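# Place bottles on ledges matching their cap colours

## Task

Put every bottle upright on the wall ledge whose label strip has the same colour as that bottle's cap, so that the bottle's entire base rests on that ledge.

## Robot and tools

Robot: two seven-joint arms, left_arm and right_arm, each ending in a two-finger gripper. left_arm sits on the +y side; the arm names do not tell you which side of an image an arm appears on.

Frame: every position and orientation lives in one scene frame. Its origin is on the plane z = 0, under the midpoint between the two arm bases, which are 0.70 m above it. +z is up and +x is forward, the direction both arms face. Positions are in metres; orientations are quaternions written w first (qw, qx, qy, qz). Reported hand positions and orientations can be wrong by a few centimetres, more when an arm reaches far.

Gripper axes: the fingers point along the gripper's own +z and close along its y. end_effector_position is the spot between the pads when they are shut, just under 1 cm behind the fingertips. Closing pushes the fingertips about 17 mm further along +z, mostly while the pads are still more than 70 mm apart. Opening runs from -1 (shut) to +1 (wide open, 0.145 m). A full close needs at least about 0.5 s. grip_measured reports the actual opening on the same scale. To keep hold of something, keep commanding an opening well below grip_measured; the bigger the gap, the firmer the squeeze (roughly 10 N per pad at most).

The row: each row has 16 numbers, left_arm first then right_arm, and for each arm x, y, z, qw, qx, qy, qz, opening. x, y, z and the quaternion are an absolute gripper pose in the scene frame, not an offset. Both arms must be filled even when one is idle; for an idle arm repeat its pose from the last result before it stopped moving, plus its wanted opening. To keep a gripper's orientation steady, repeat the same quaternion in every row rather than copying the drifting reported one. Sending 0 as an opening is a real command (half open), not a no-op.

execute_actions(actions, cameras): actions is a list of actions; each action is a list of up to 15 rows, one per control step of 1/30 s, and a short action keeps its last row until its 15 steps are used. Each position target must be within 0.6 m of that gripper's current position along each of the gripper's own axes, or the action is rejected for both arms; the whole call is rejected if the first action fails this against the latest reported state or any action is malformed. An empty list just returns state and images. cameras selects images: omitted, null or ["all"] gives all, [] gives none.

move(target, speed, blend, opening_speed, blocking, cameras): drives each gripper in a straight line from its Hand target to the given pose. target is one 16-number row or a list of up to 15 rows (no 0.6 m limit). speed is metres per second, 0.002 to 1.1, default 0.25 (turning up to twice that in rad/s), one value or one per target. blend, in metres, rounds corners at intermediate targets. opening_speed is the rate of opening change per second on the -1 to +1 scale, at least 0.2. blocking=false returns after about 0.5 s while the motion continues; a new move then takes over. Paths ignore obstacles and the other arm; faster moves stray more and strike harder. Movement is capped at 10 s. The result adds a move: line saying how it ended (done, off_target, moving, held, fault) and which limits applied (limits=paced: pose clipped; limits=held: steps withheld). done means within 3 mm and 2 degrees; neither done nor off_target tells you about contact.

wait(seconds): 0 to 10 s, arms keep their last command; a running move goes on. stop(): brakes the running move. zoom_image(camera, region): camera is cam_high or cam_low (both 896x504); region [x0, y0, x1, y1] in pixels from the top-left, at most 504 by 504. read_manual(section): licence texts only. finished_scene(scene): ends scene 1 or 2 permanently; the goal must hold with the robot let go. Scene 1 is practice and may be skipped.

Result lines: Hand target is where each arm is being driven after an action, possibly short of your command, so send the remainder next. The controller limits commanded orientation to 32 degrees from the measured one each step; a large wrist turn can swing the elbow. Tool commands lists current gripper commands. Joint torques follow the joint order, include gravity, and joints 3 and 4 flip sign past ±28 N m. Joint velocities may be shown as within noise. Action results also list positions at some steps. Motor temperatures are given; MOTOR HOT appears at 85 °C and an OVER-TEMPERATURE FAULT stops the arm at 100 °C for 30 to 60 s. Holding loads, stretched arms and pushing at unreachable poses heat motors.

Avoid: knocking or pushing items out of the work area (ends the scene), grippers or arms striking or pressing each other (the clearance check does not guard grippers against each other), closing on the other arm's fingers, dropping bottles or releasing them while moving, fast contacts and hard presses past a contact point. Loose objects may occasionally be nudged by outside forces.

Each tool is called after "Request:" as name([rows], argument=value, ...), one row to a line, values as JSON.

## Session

Request:
execute_actions(actions=[])

Request:
zoom_image(camera="cam_low", region=[330, 130, 630, 400])

Request:
zoom_image(camera="cam_high", region=[430, 190, 690, 420])

Scene clock: 0.00 s.
left_arm: end_effector_position=(+0.2239, +0.1828, +0.6144) grip_measured=+1.00 end_effector_quat_wxyz=(-0.319, +0.395, -0.515, +0.691) | right_arm: end_effector_position=(+0.4009, -0.1655, +0.3728) grip_measured=+1.00 end_effector_quat_wxyz=(+0.260, +0.265, +0.837, +0.401)
Joint positions: left_arm=[-1.106 0.942 0.535 2.339 -0.48 -0.199 -0.367 0.145] | right_arm=[0.583 0.619 -0.841 0.925 -1.182 -0.496 -0.047 0.145]
Joint velocities: within noise
Joint torques (N m): no reading
Motor temperatures (°C): left_arm=[20 21 22 20 21 23 21] | right_arm=[20 22 21 19 20 19 21]
Hand target: left_arm +0.2239, +0.1828, +0.6144; -0.319, +0.395, -0.515, +0.691 | right_arm +0.4009, -0.1655, +0.3728; +0.260, +0.265, +0.837, +0.401
Tool commands: left_gripper/opening=+1.0 right_gripper/opening=+1.0

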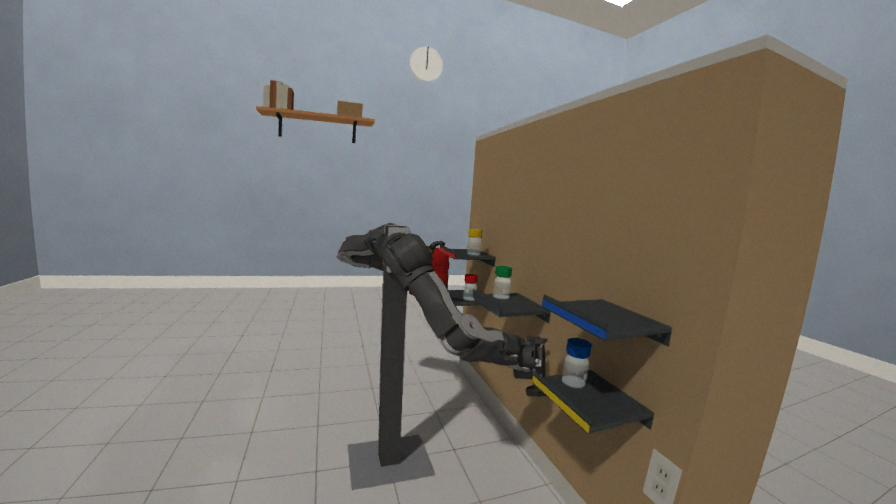

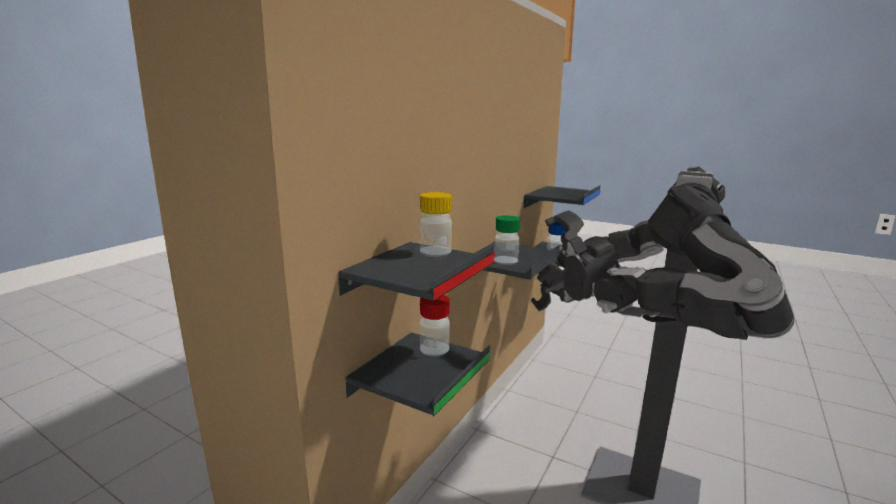

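Scaled by 1.680 (camera's finer frame: 1280x720).

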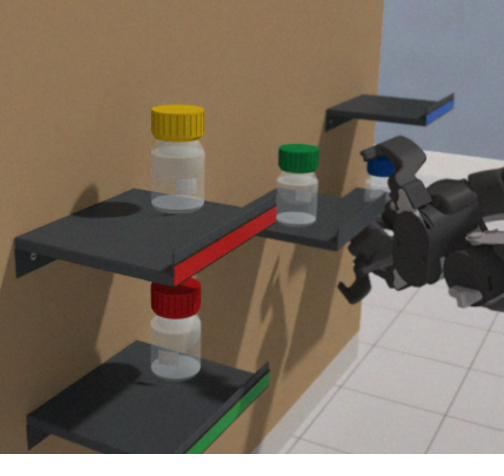

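Scaled by 1.938 (camera's finer frame: 1280x720).

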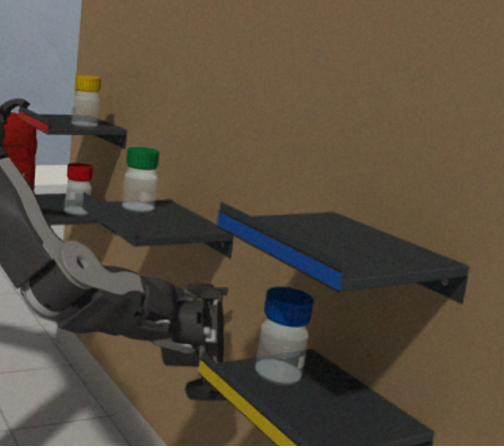

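Request:
move([
  [0.225, 0.21, 0.46, 0, 0.7071, 0, 0.7071, 0.2, 0.22, -0.23, 0.43, 0, 0.7071, 0, 0.7071, 0.2],
  [0.26, 0.14, 0.47, 0.2706, 0.6533, -0.2706, 0.6533, 0.2, 0.235, -0.364, 0.508, 0, 0.7071, 0, 0.7071, 0.2],
], speed=0.22)

Request:
zoom_image(camera="cam_high", region=[470, 280, 690, 450])

Scene clock: 73.77 s.
left_arm: end_effector_position=(+0.2609, +0.1395, +0.4728) grip_measured=+0.20 end_effector_quat_wxyz=(+0.270, +0.650, -0.269, +0.658) | right_arm: end_effector_position=(+0.2349, -0.3643, +0.5080) grip_measured=+0.20 end_effector_quat_wxyz=(+0.001, +0.707, -0.001, +0.708)
Joint positions: left_arm=[-0.176 1.006 -0.551 1.708 0.799 -0.543 0.309 0.09] | right_arm=[-1.007 0.979 0.4 1.678 1.116 -0.608 0.152 0.09]
Joint torques (N m): left_arm=[3.05 4.95 1.36 2.63 0.32 -0.48 0.22] | right_arm=[-0.01 4.52 3.77 1.76 0.27 -0.41 0.13]
Hand target: left_arm +0.2600, +0.1400, +0.4701; +0.271, +0.653, -0.270, +0.653 | right_arm +0.2351, -0.3639, +0.5081; +0.000, +0.707, +0.000, +0.707
Off the commanded pose: left_arm 0.003 m, 1 deg | right_arm 0.000 m, 0 deg.
move: done

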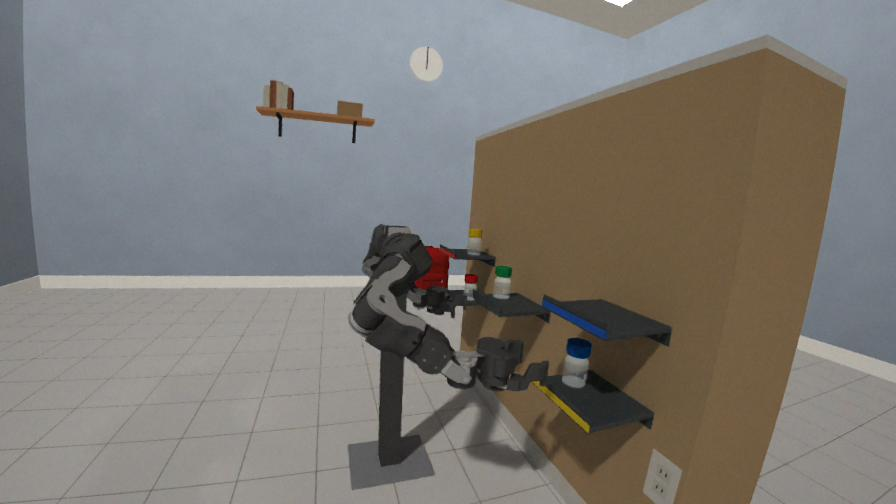

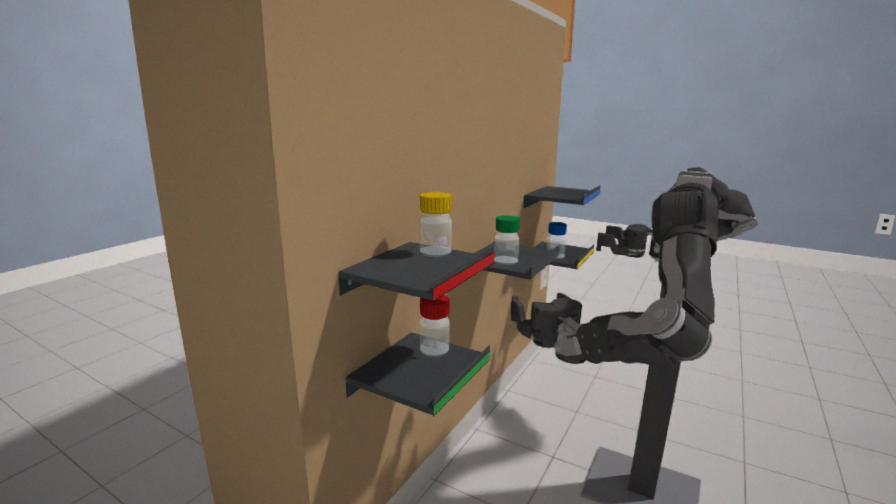

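Scaled by 2.291 (camera's finer frame: 1280x720).

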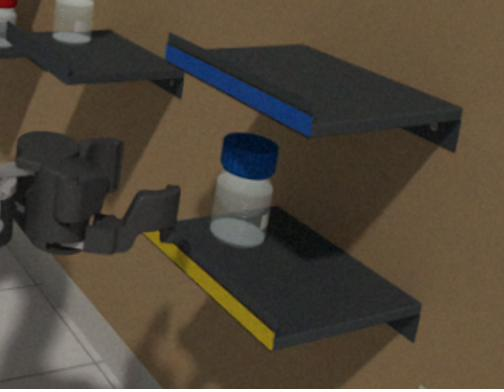

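Request:
move([
  [0.278, 0.145, 0.608, 0.2706, 0.6533, -0.2706, 0.6533, 0.2, 0.25, -0.362, 0.51, 0, 0.7071, 0, 0.7071, 0.2],
  [0.335, 0.088, 0.606, 0.2706, 0.6533, -0.2706, 0.6533, 0.2, 0.33, -0.361, 0.51, 0, 0.7071, 0, 0.7071, 0.2],
], speed=0.18)

Request:
zoom_image(camera="cam_high", region=[430, 230, 690, 450])

Request:
zoom_image(camera="cam_low", region=[440, 170, 640, 310])

Scene clock: 88.80 s.
left_arm: end_effector_position=(+0.3339, +0.0869, +0.6083) grip_measured=+0.20 end_effector_quat_wxyz=(+0.274, +0.650, -0.272, +0.655) | right_arm: end_effector_position=(+0.3305, -0.3615, +0.5129) grip_measured=+0.20 end_effector_quat_wxyz=(+0.000, +0.704, +0.001, +0.710)
Joint positions: left_arm=[0.416 0.974 -0.603 1.965 1.03 0.101 0.129 0.09] | right_arm=[-0.297 1.087 -0.078 1.461 1.115 -0.425 0.067 0.09]
Joint torques (N m): left_arm=[5.76 3.34 2.3 2.26 0.16 -0.52 -0.05] | right_arm=[2.6 6.47 2.86 1.85 0.11 -0.32 -0.06]
Hand target: left_arm +0.3350, +0.0881, +0.6060; +0.270, +0.653, -0.271, +0.653 | right_arm +0.3300, -0.3611, +0.5100; +0.000, +0.707, +0.000, +0.707
Off the commanded pose: left_arm 0.003 m, 1 deg | right_arm 0.003 m, 1 deg.
move: done

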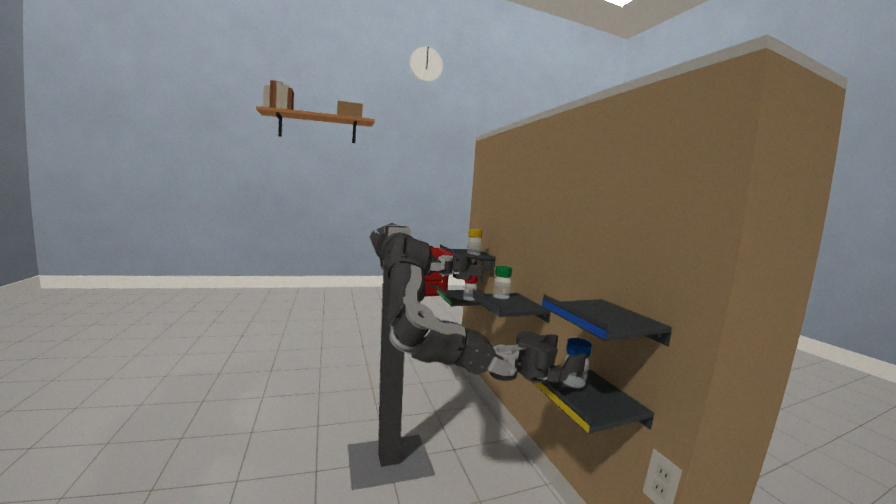

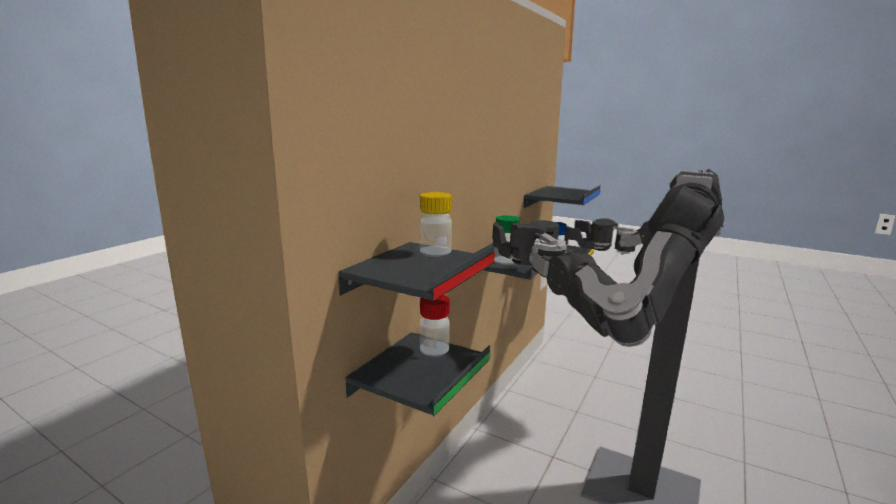

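Scaled by 1.938 (camera's finer frame: 1280x720).

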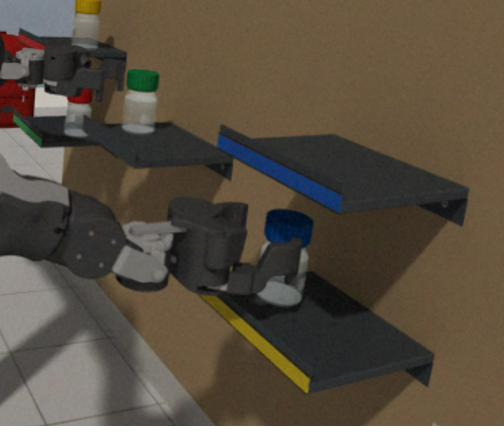

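Scaled by 2.520 (camera's finer frame: 1280x720).

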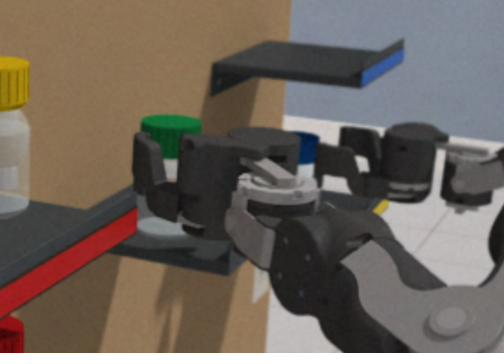

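Request:
move([
  [0.377, 0.049, 0.604, 0.2706, 0.6533, -0.2706, 0.6533, 0.2, 0.373, -0.361, 0.508, 0, 0.7071, 0, 0.7071, 0.2],
  [0.377, 0.049, 0.604, 0.2706, 0.6533, -0.2706, 0.6533, -0.6, 0.373, -0.361, 0.508, 0, 0.7071, 0, 0.7071, -0.6],
], speed=0.1, opening_speed=0.7)

Request:
zoom_image(camera="cam_high", region=[430, 230, 690, 450])

Request:
zoom_image(camera="cam_low", region=[440, 170, 640, 310])

Scene clock: 104.63 s.
left_arm: end_effector_position=(+0.3761, +0.0480, +0.6071) grip_measured=-0.25 end_effector_quat_wxyz=(+0.273, +0.649, -0.271, +0.656) | right_arm: end_effector_position=(+0.3735, -0.3620, +0.5115) grip_measured=-0.25 end_effector_quat_wxyz=(+0.001, +0.703, -0.001, +0.711)
Joint positions: left_arm=[0.625 0.715 -0.725 1.766 0.932 0.194 0.108 0.057] | right_arm=[0.055 1.002 -0.269 1.279 1.057 -0.334 0.108 0.057]
Joint torques (N m): left_arm=[7.21 2.02 2.21 2.58 0.15 -0.53 0] | right_arm=[3.52 6.58 2.81 1.98 0.15 -0.32 0.06]
Hand target: left_arm +0.3769, +0.0490, +0.6040; +0.271, +0.653, -0.271, +0.653 | right_arm +0.3730, -0.3610, +0.5081; +0.000, +0.707, +0.000, +0.707
Off the commanded pose: left_arm 0.003 m, 1 deg | right_arm 0.004 m, 1 deg.
move: off_target (right_arm); target 2's new opening was sent with right_arm's hand 0.004 m and 1 deg from that target

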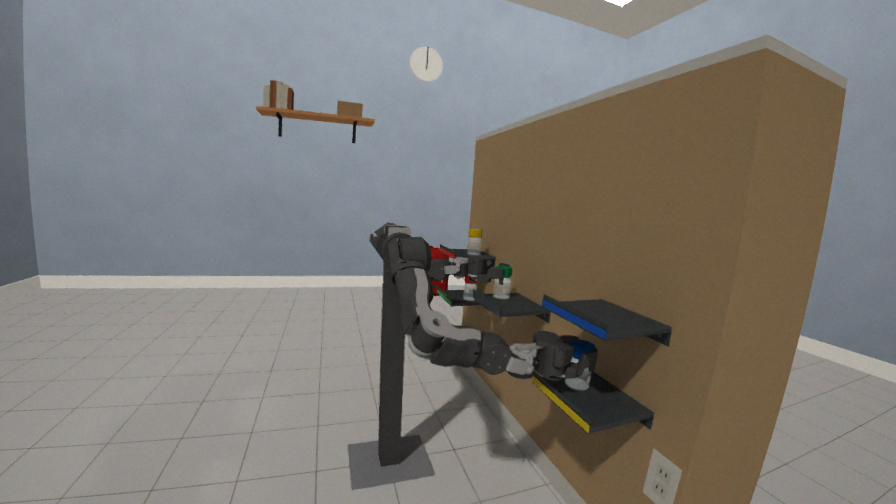

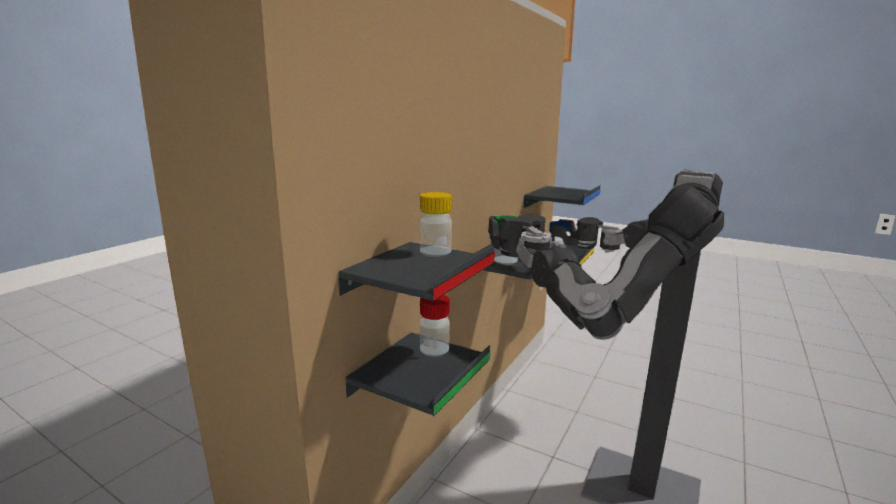

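Scaled by 1.938 (camera's finer frame: 1280x720).

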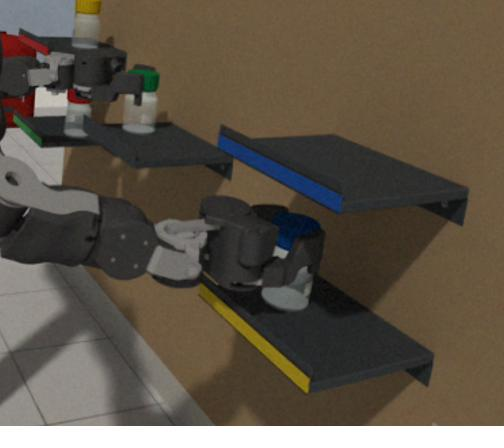

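Scaled by 2.520 (camera's finer frame: 1280x720).

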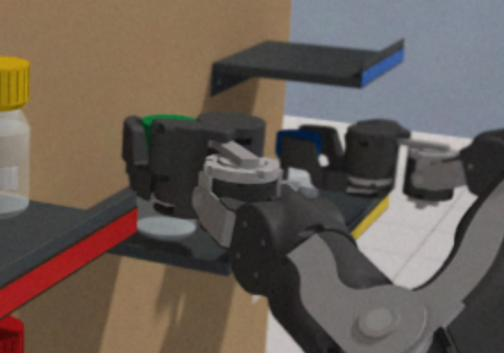

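Request:
move([
  [0.375, 0.052, 0.655, 0.2706, 0.6533, -0.2706, 0.6533, -0.6, 0.371, -0.361, 0.55, 0, 0.7071, 0, 0.7071, -0.6],
  [0.26, 0.165, 0.645, 0.2706, 0.6533, -0.2706, 0.6533, -0.6, 0.235, -0.36, 0.55, 0, 0.7071, 0, 0.7071, -0.6],
  [0.22, 0.30, 0.57, 0.1228, 0.6964, -0.1228, 0.6964, -0.6, 0.23, -0.40, 0.66, 0, 0.7071, 0, 0.7071, -0.6],
  [0.22, 0.448, 0.55, -0.0616, 0.7044, 0.0616, 0.7044, -0.6, 0.235, -0.41, 0.743, 0, 0.7071, 0, 0.7071, -0.6],
], speed=[0.12,0.18,0.2,0.2], blend=[0.015,0.03,0.03,0])

Request:
zoom_image(camera="cam_high", region=[480, 180, 690, 320])

Request:
zoom_image(camera="cam_low", region=[330, 240, 560, 420])

Scene clock: 138.83 s.
left_arm: end_effector_position=(+0.2202, +0.4485, +0.5510) grip_measured=-0.25 end_effector_quat_wxyz=(-0.156, +0.776, +0.039, +0.610) | right_arm: end_effector_position=(+0.2353, -0.4105, +0.7408) grip_measured=-0.25 end_effector_quat_wxyz=(+0.001, +0.710, -0.002, +0.704)
Joint positions: left_arm=[0.533 1.947 -1.563 1.747 1.586 -0.781 -0.145 0.057] | right_arm=[-0.989 1.001 1.564 1.805 1.355 0.547 0.391 0.057]
Joint torques (N m): left_arm=[1.78 6.21 1.17 -0.18 0.14 -0.85 -0.17] | right_arm=[0.57 4.6 4.56 0.92 0.32 -0.5 0.18]
Hand target: left_arm +0.2204, +0.4479, +0.5502; -0.156, +0.774, +0.041, +0.612 | right_arm +0.2350, -0.4099, +0.7431; +0.000, +0.707, +0.000, +0.707
Off the commanded pose: left_arm 0.001 m, 18 deg | right_arm 0.002 m, 1 deg.
joint sent to its limit (left arm) — joint 3 (upper arm roll), lower limit; joint 5 (forearm roll), upper limit; joint 6 (wrist pitch), lower limit. The joint targets are off in orientation, not in position.
move: off_target (left_arm)

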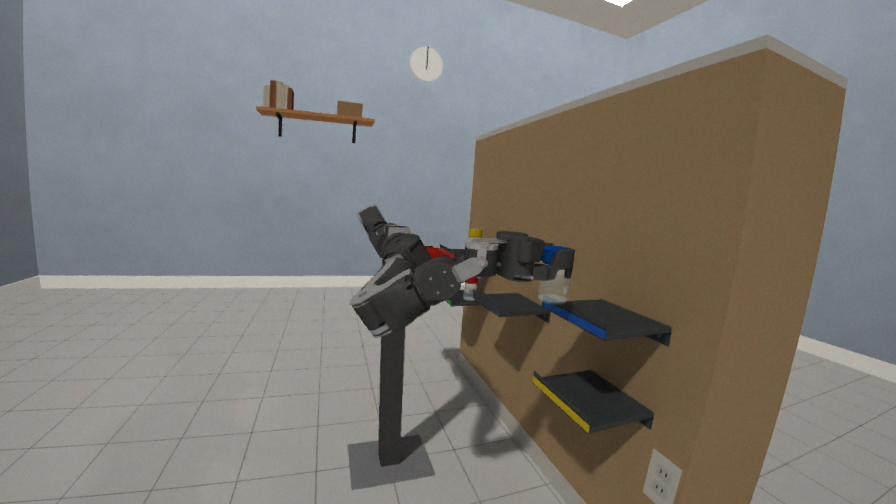

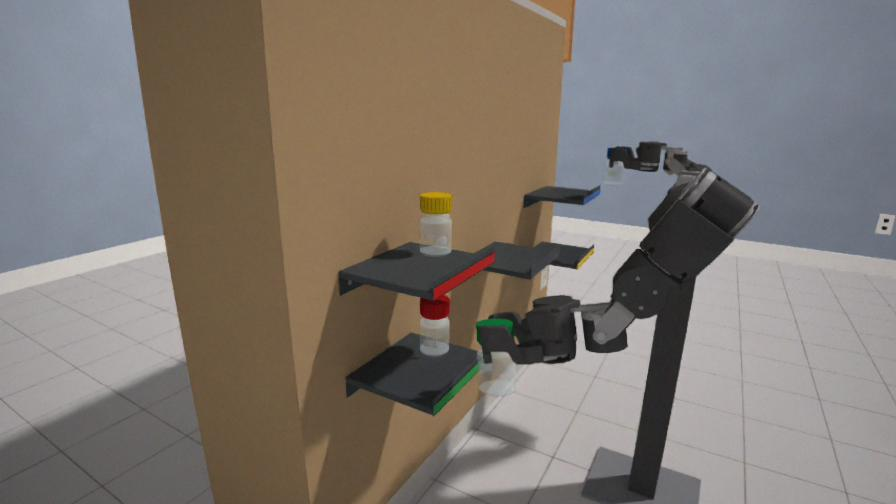

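Scaled by 2.400 (camera's finer frame: 1280x720).

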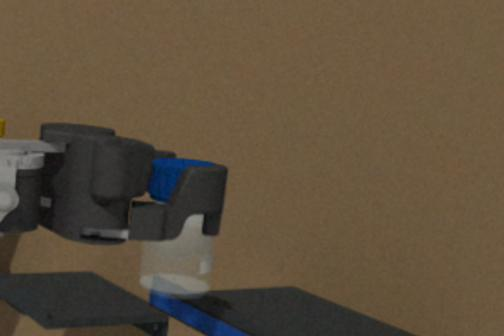

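Scaled by 2.191 (camera's finer frame: 1280x720).

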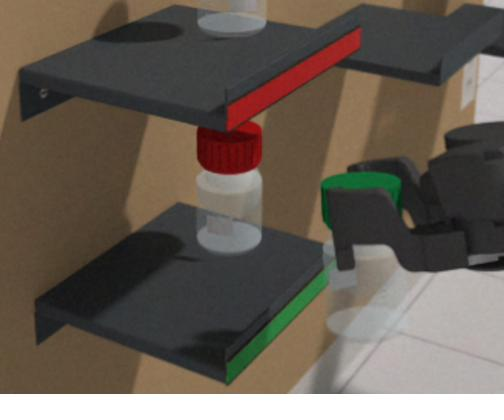

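Request:
move([
  [0.225, 0.30, 0.48, 0, 0.7071, 0, 0.7071, -0.6, 0.30, -0.414, 0.743, 0, 0.7071, 0, 0.7071, -0.6],
  [0.24, 0.20, 0.36, 0, 0.7071, 0, 0.7071, -0.6, 0.367, -0.415, 0.74, 0, 0.7071, 0, 0.7071, -0.6],
], speed=0.15)

Request:
zoom_image(camera="cam_high", region=[480, 180, 690, 320])

Scene clock: 154.97 s.
left_arm: end_effector_position=(+0.2399, +0.2005, +0.3592) grip_measured=-0.25 end_effector_quat_wxyz=(-0.002, +0.710, +0.001, +0.704) | right_arm: end_effector_position=(+0.3671, -0.4141, +0.7383) grip_measured=-0.25 end_effector_quat_wxyz=(-0.001, +0.711, +0.002, +0.703)
Joint positions: left_arm=[-0.341 0.488 -0.478 1.295 0.348 -0.779 -0.383 0.057] | right_arm=[-0.953 1.553 1.173 1.395 1.517 0.225 0.202 0.057]
Joint torques (N m): left_arm=[1.36 1.91 0.98 3.32 -0.13 -0.91 0.23] | right_arm=[3.55 5.05 4.49 0.46 0.39 -0.79 -0.15]
Hand target: left_arm +0.2400, +0.2000, +0.3600; +0.000, +0.707, +0.000, +0.707 | right_arm +0.3670, -0.4150, +0.7400; +0.000, +0.707, +0.000, +0.707
Off the commanded pose: left_arm 0.001 m, 0 deg | right_arm 0.002 m, 1 deg.
joint sent to its limit (left arm) — joint 6 (wrist pitch), lower limit. The joint targets still meet the commanded pose.
move: done

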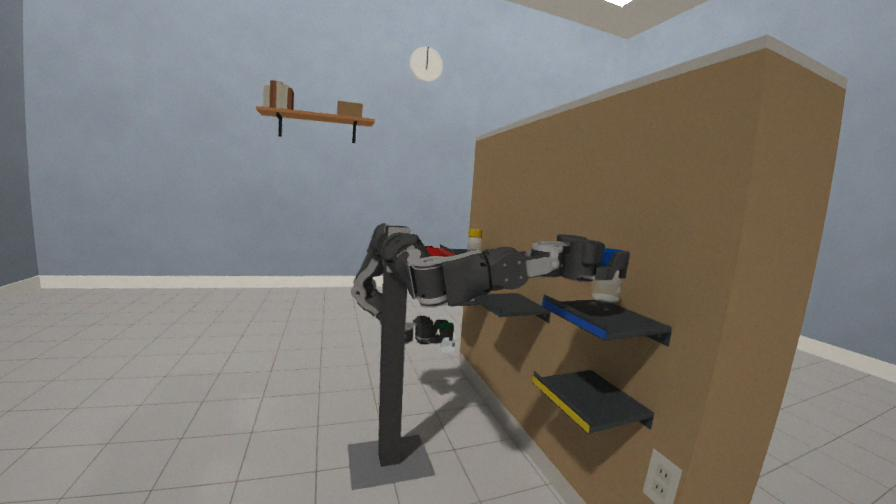

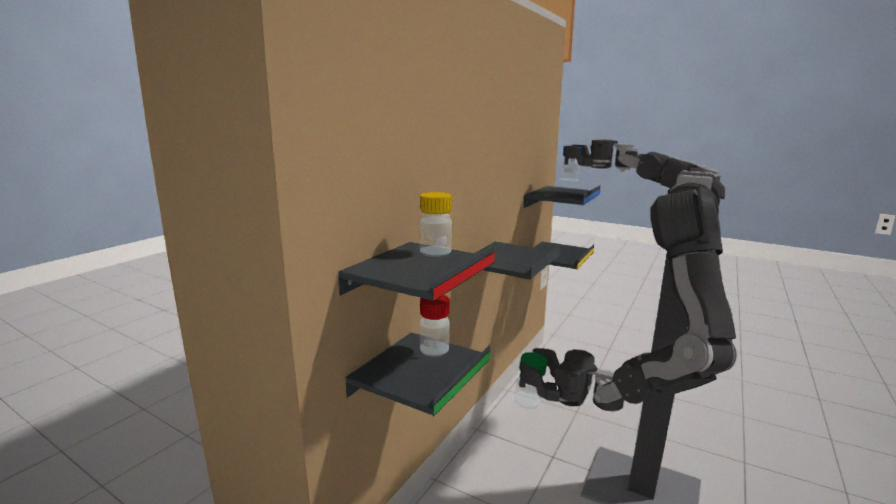

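Scaled by 2.400 (camera's finer frame: 1280x720).

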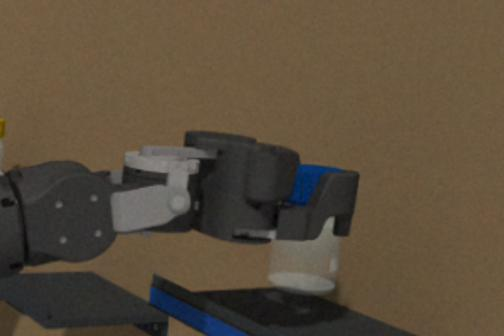

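Request:
move([
  [0.22, 0.21, 0.50, 0, 0.7071, 0, 0.7071, -0.6, 0.367, -0.415, 0.715, 0, 0.7071, 0, 0.7071, -0.6],
  [0.22, 0.33, 0.54, 0, 0.7071, 0, 0.7071, -0.6, 0.367, -0.415, 0.692, 0, 0.7071, 0, 0.7071, -0.6],
], speed=[0.18,0.15])

Request:
zoom_image(camera="cam_high", region=[480, 180, 690, 340])

Scene clock: 167.40 s.
left_arm: end_effector_position=(+0.2201, +0.3306, +0.5388) grip_measured=-0.25 end_effector_quat_wxyz=(-0.002, +0.709, +0.001, +0.705) | right_arm: end_effector_position=(+0.3674, -0.4139, +0.7018) grip_measured=-0.25 end_effector_quat_wxyz=(-0.001, +0.694, +0.003, +0.720)
Joint positions: left_arm=[-1.41 1.052 0.61 1.961 1.093 -0.694 -0.092 0.057] | right_arm=[-1.14 1.531 1.156 1.414 1.557 -0.023 0.198 0.057]
Joint torques (N m): left_arm=[0.07 0.96 2.3 2.51 0.13 -0.83 0.24] | right_arm=[1.7 2.97 2.99 0.66 0.16 0.19 -0.11]
Hand target: left_arm +0.2200, +0.3300, +0.5401; +0.000, +0.707, +0.000, +0.707 | right_arm +0.3668, -0.4150, +0.6920; +0.000, +0.707, +0.000, +0.707
Off the commanded pose: left_arm 0.001 m, 0 deg | right_arm 0.010 m, 2 deg.
move: off_target (right_arm)

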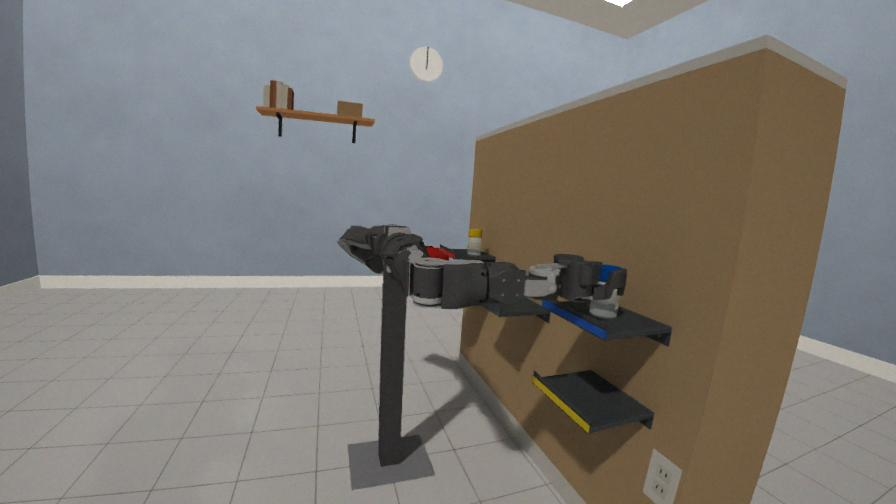

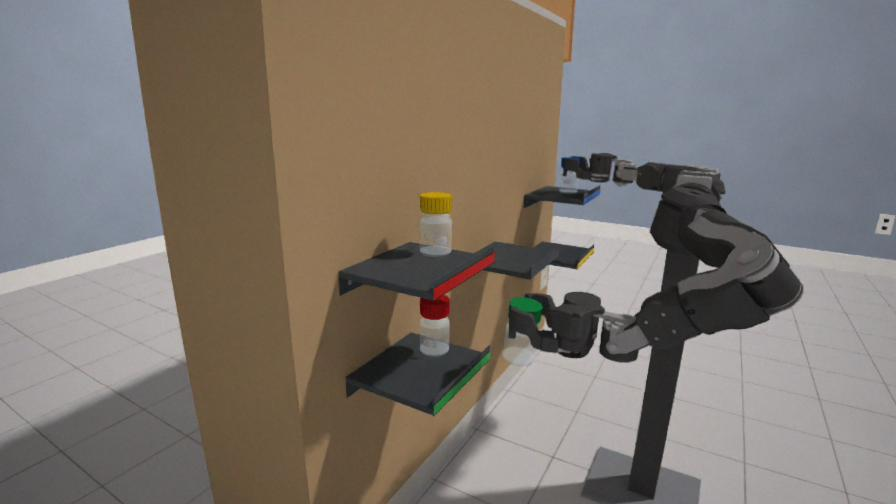

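Scaled by 2.400 (camera's finer frame: 1280x720).

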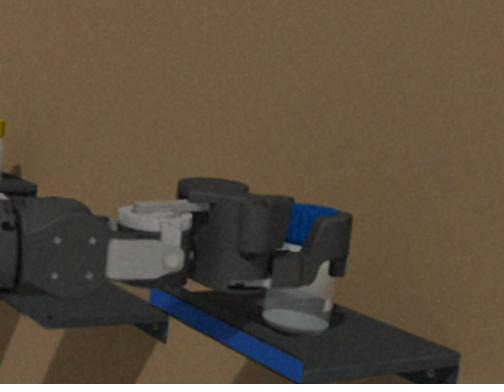

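Request:
move([
  [0.22, 0.33, 0.54, 0, 0.7071, 0, 0.7071, -0.6, 0.367, -0.415, 0.700, 0, 0.7071, 0, 0.7071, -0.6],
  [0.22, 0.33, 0.54, 0, 0.7071, 0, 0.7071, -0.6, 0.367, -0.415, 0.700, 0, 0.7071, 0, 0.7071, 0.3],
  [0.22, 0.448, 0.55, -0.0616, 0.7044, 0.0616, 0.7044, -0.6, 0.24, -0.39, 0.71, 0, 0.7071, 0, 0.7071, 0.2],
], speed=[0.06,0.1,0.17], opening_speed=0.9)

Request:
zoom_image(camera="cam_high", region=[480, 180, 690, 340])

Request:
zoom_image(camera="cam_low", region=[330, 240, 560, 420])

Scene clock: 181.97 s.
left_arm: end_effector_position=(+0.2192, +0.4490, +0.5479) grip_measured=-0.25 end_effector_quat_wxyz=(-0.063, +0.708, +0.064, +0.701) | right_arm: end_effector_position=(+0.2402, -0.3907, +0.7096) grip_measured=+0.20 end_effector_quat_wxyz=(+0.002, +0.707, -0.001, +0.708)
Joint positions: left_arm=[-1.333 1.064 0.759 1.561 1.435 -0.59 0.246 0.057] | right_arm=[-1.156 0.932 1.475 1.926 1.419 0.307 0.291 0.09]
Joint torques (N m): left_arm=[0.8 2.07 3.26 1.37 0.27 -0.78 0.23] | right_arm=[-0.07 3.05 4.98 0.85 0.36 -0.28 0.18]
Hand target: left_arm +0.2200, +0.4481, +0.5500; -0.062, +0.704, +0.062, +0.704 | right_arm +0.2400, -0.3900, +0.7101; +0.000, +0.707, +0.000, +0.707
Off the commanded pose: left_arm 0.002 m, 1 deg | right_arm 0.001 m, 0 deg.
move: done

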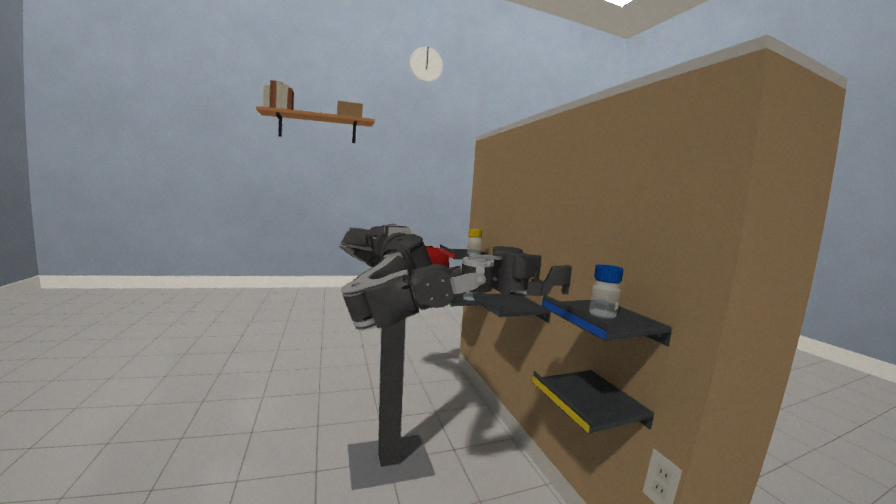

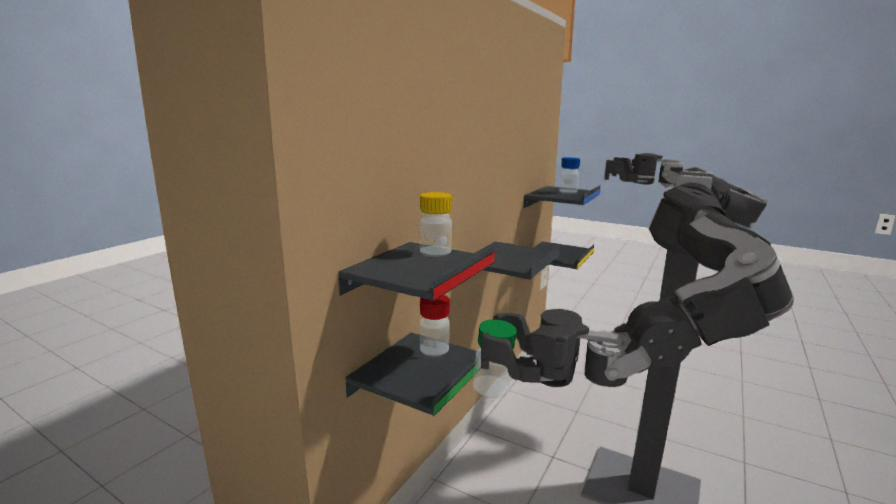

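Scaled by 2.400 (camera's finer frame: 1280x720).

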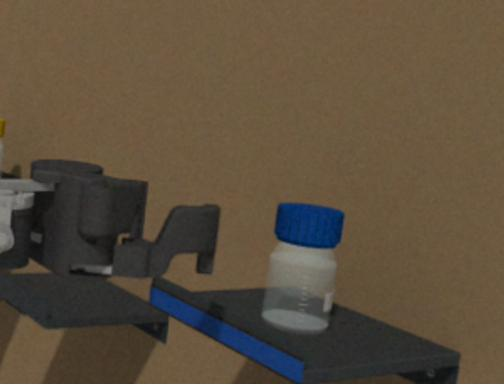

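Scaled by 2.191 (camera's finer frame: 1280x720).

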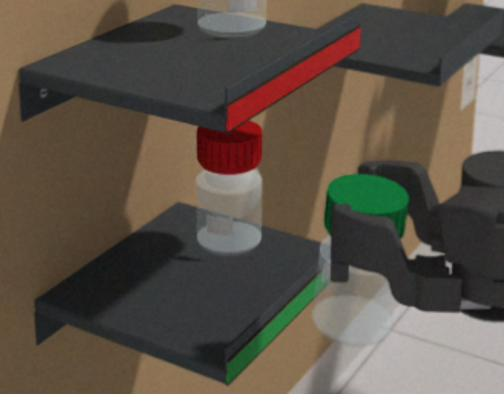

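Request:
move([
  [0.36, 0.466, 0.55, -0.0616, 0.7044, 0.0616, 0.7044, -0.6, 0.225, -0.27, 0.56, -0.1228, 0.6964, 0.1228, 0.6964, 0.2],
  [0.36, 0.466, 0.527, -0.0616, 0.7044, 0.0616, 0.7044, -0.6, 0.225, -0.22, 0.43, 0, 0.7071, 0, 0.7071, 0.2],
  [0.36, 0.466, 0.507, -0.0616, 0.7044, 0.0616, 0.7044, -0.6, 0.25, -0.18, 0.45, -0.2126, 0.6744, 0.2126, 0.6744, 0.2],
], speed=[0.13,0.16,0.1])

Request:
zoom_image(camera="cam_low", region=[330, 240, 560, 420])

Scene clock: 200.40 s.
left_arm: end_effector_position=(+0.3604, +0.4685, +0.5167) grip_measured=-0.25 end_effector_quat_wxyz=(-0.067, +0.694, +0.059, +0.714) | right_arm: end_effector_position=(+0.2510, -0.1810, +0.4521) grip_measured=+0.20 end_effector_quat_wxyz=(-0.209, +0.672, +0.212, +0.678)
Joint positions: left_arm=[0.212 1.065 -0.344 0.878 1.233 -0.412 0.307 0.057] | right_arm=[-0.47 0.68 -0.051 1.641 0.635 -0.455 0.511 0.09]
Joint torques (N m): left_arm=[4.6 6.55 0.9 1.16 0.32 -0.1 0.14] | right_arm=[1.25 4.05 1.26 2.88 0.44 -0.25 0.17]
Hand target: left_arm +0.3598, +0.4658, +0.5071; -0.062, +0.704, +0.062, +0.704 | right_arm +0.2500, -0.1800, +0.4500; -0.213, +0.674, +0.213, +0.674
Off the commanded pose: left_arm 0.010 m, 2 deg | right_arm 0.003 m, 1 deg.
move: off_target (left_arm)

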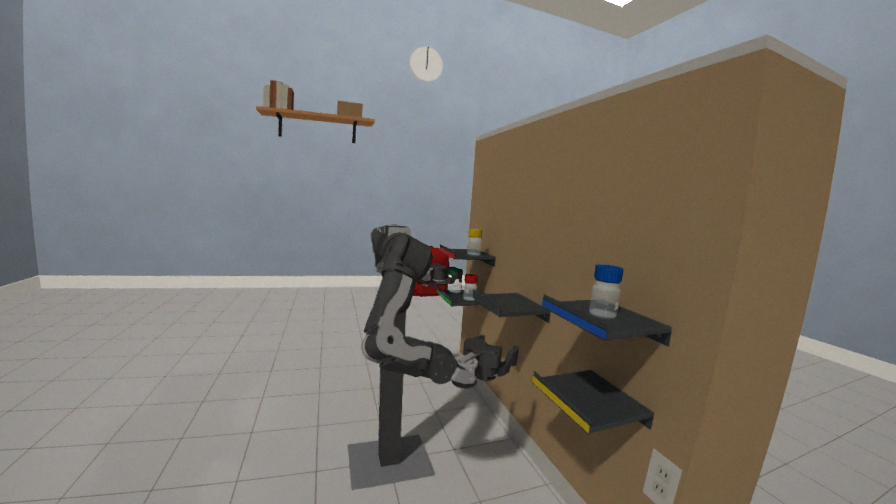

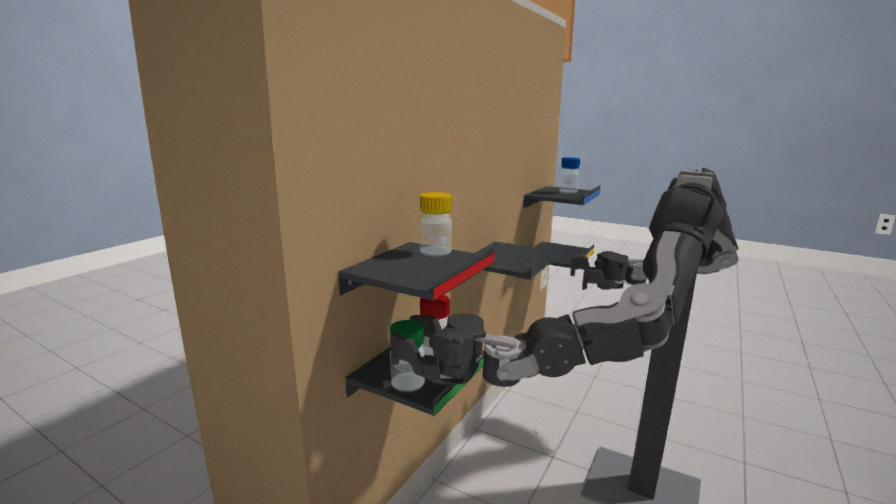

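Scaled by 2.191 (camera's finer frame: 1280x720).

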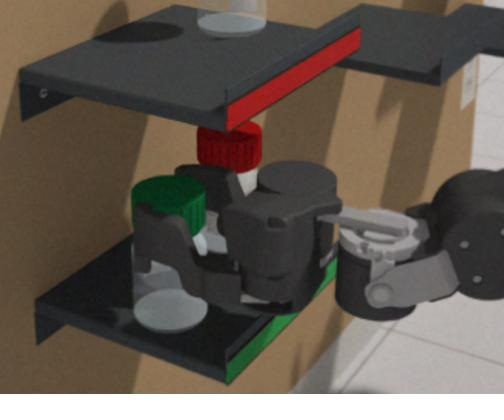

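Request:
move([
  [0.36, 0.467, 0.5145, -0.0616, 0.7044, 0.0616, 0.7044, -0.6, 0.25, -0.18, 0.45, -0.2126, 0.6744, 0.2126, 0.6744, 0.2],
  [0.36, 0.467, 0.5145, -0.0616, 0.7044, 0.0616, 0.7044, 0.05, 0.25, -0.18, 0.45, -0.2126, 0.6744, 0.2126, 0.6744, 0.2],
  [0.25, 0.448, 0.522, -0.0616, 0.7044, 0.0616, 0.7044, 0.05, 0.25, -0.18, 0.45, -0.2126, 0.6744, 0.2126, 0.6744, 0.2],
  [0.225, 0.40, 0.60, 0, 0.7071, 0, 0.7071, 0.05, 0.25, -0.18, 0.45, -0.2126, 0.6744, 0.2126, 0.6744, 0.2],
  [0.24, 0.346, 0.712, 0, 0.7071, 0, 0.7071, 0.2, 0.25, -0.18, 0.45, -0.2126, 0.6744, 0.2126, 0.6744, 0.2],
], speed=[0.06,0.1,0.14,0.18,0.18], opening_speed=0.9, blend=[0,0,0.01,0.03,0])

Request:
zoom_image(camera="cam_low", region=[330, 160, 580, 420])

Scene clock: 221.57 s.
left_arm: end_effector_position=(+0.2401, +0.3449, +0.7134) grip_measured=+0.20 end_effector_quat_wxyz=(+0.001, +0.705, -0.003, +0.709) | right_arm: end_effector_position=(+0.2510, -0.1810, +0.4521) grip_measured=+0.20 end_effector_quat_wxyz=(-0.209, +0.672, +0.212, +0.678)
Joint positions: left_arm=[-1.382 0.9 1.578 2.149 1.554 0.188 0.101 0.09] | right_arm=[-0.47 0.68 -0.051 1.641 0.635 -0.455 0.511 0.09]
Joint torques (N m): left_arm=[0.04 1.33 2.25 0.34 0.24 -0.53 -0.05] | right_arm=[1.02 4.21 1.37 2.8 0.43 -0.25 0.15]
Hand target: left_arm +0.2400, +0.3459, +0.7120; +0.000, +0.707, +0.000, +0.707 | right_arm +0.2499, -0.1800, +0.4500; -0.213, +0.674, +0.213, +0.674
Off the commanded pose: left_arm 0.002 m, 0 deg | right_arm 0.003 m, 1 deg.
joint read past its limit (left arm) — joint 3 (upper arm roll), upper limit.
joint sent to its limit (left arm) — joint 3 (upper arm roll), upper limit. The joint targets still meet the commanded pose.
move: done

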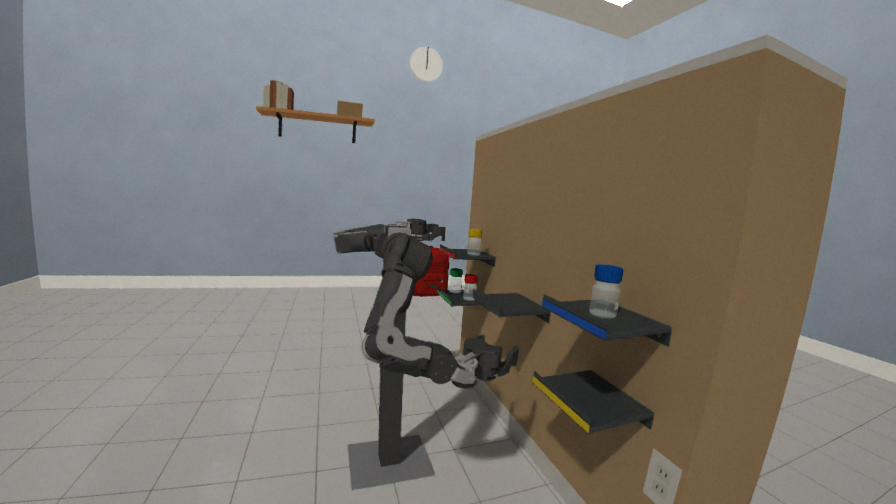

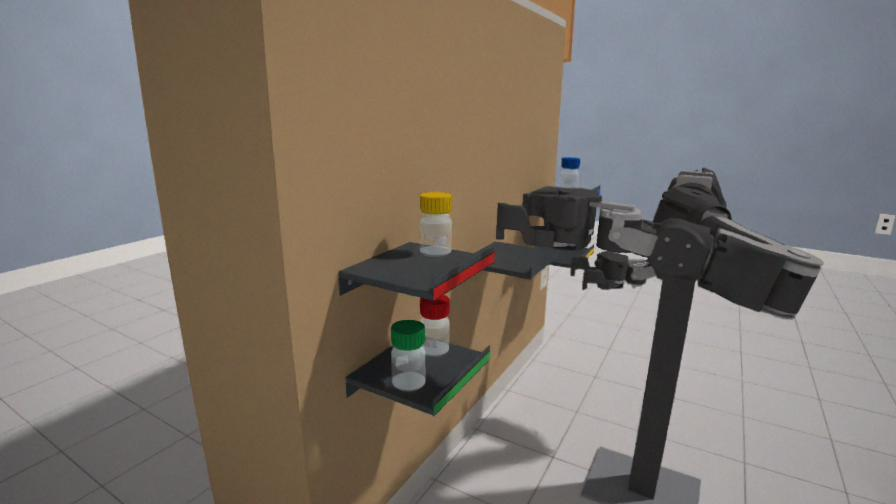

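Scaled by 1.938 (camera's finer frame: 1280x720).

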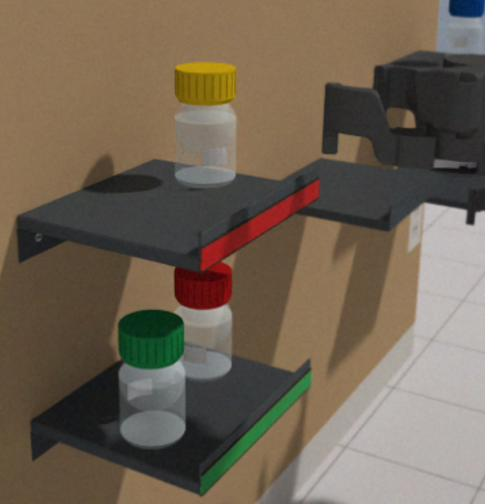

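Request:
move([
  [0.34, 0.347, 0.708, 0, 0.7071, 0, 0.7071, 0.2, 0.25, -0.18, 0.45, -0.2126, 0.6744, 0.2126, 0.6744, 0.2],
], speed=0.13)

Request:
zoom_image(camera="cam_low", region=[380, 150, 560, 300])

Request:
zoom_image(camera="cam_high", region=[420, 210, 520, 310])

Scene clock: 231.47 s.
left_arm: end_effector_position=(+0.3400, +0.3462, +0.7106) grip_measured=+0.20 end_effector_quat_wxyz=(+0.001, +0.705, -0.002, +0.709) | right_arm: end_effector_position=(+0.2510, -0.1810, +0.4521) grip_measured=+0.20 end_effector_quat_wxyz=(-0.209, +0.672, +0.212, +0.678)
Joint positions: left_arm=[-1.39 1.398 1.479 1.851 1.562 0.086 -0.104 0.09] | right_arm=[-0.47 0.68 -0.051 1.641 0.635 -0.455 0.511 0.09]
Joint torques (N m): left_arm=[2.78 1.67 2.63 0.34 0.14 -0.71 -0.02] | right_arm=[1.23 4.23 1.43 2.74 0.45 -0.24 0.16]
Hand target: left_arm +0.3400, +0.3470, +0.7080; +0.000, +0.707, +0.000, +0.707 | right_arm +0.2499, -0.1800, +0.4500; -0.213, +0.674, +0.213, +0.674
Off the commanded pose: left_arm 0.003 m, 0 deg | right_arm 0.003 m, 1 deg.
move: done

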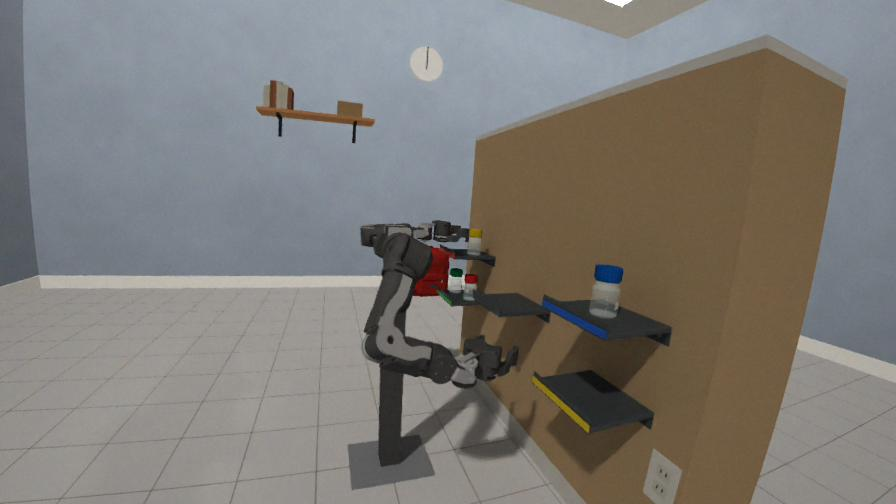

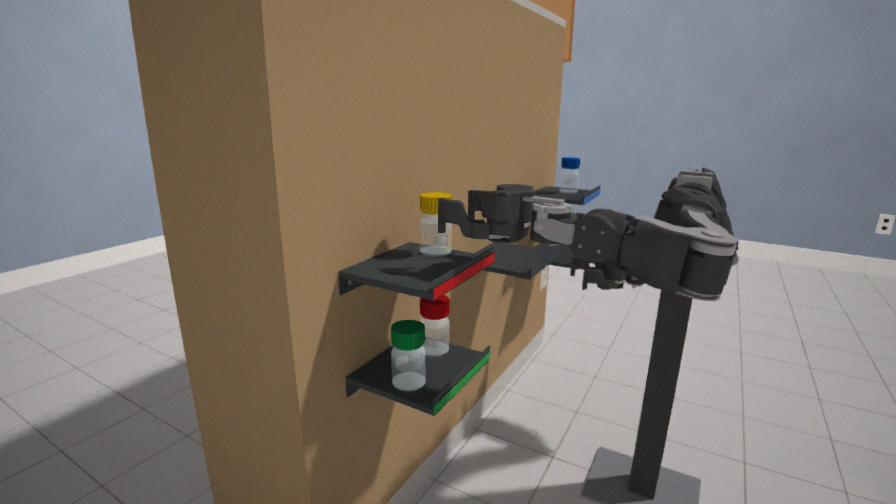

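Scaled by 2.800 (camera's finer frame: 1280x720).

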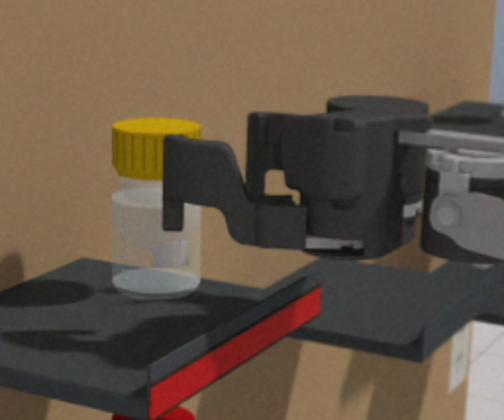

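Scaled by 5.040 (camera's finer frame: 1280x720).

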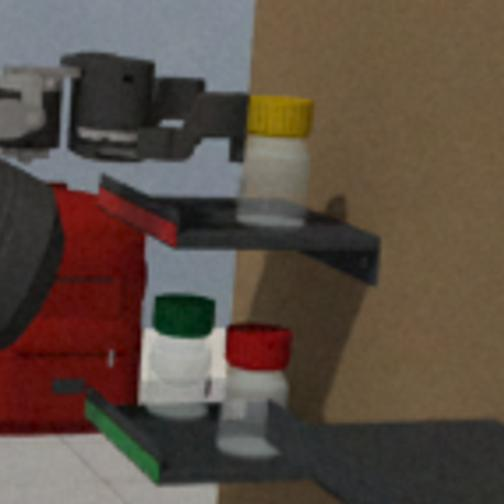

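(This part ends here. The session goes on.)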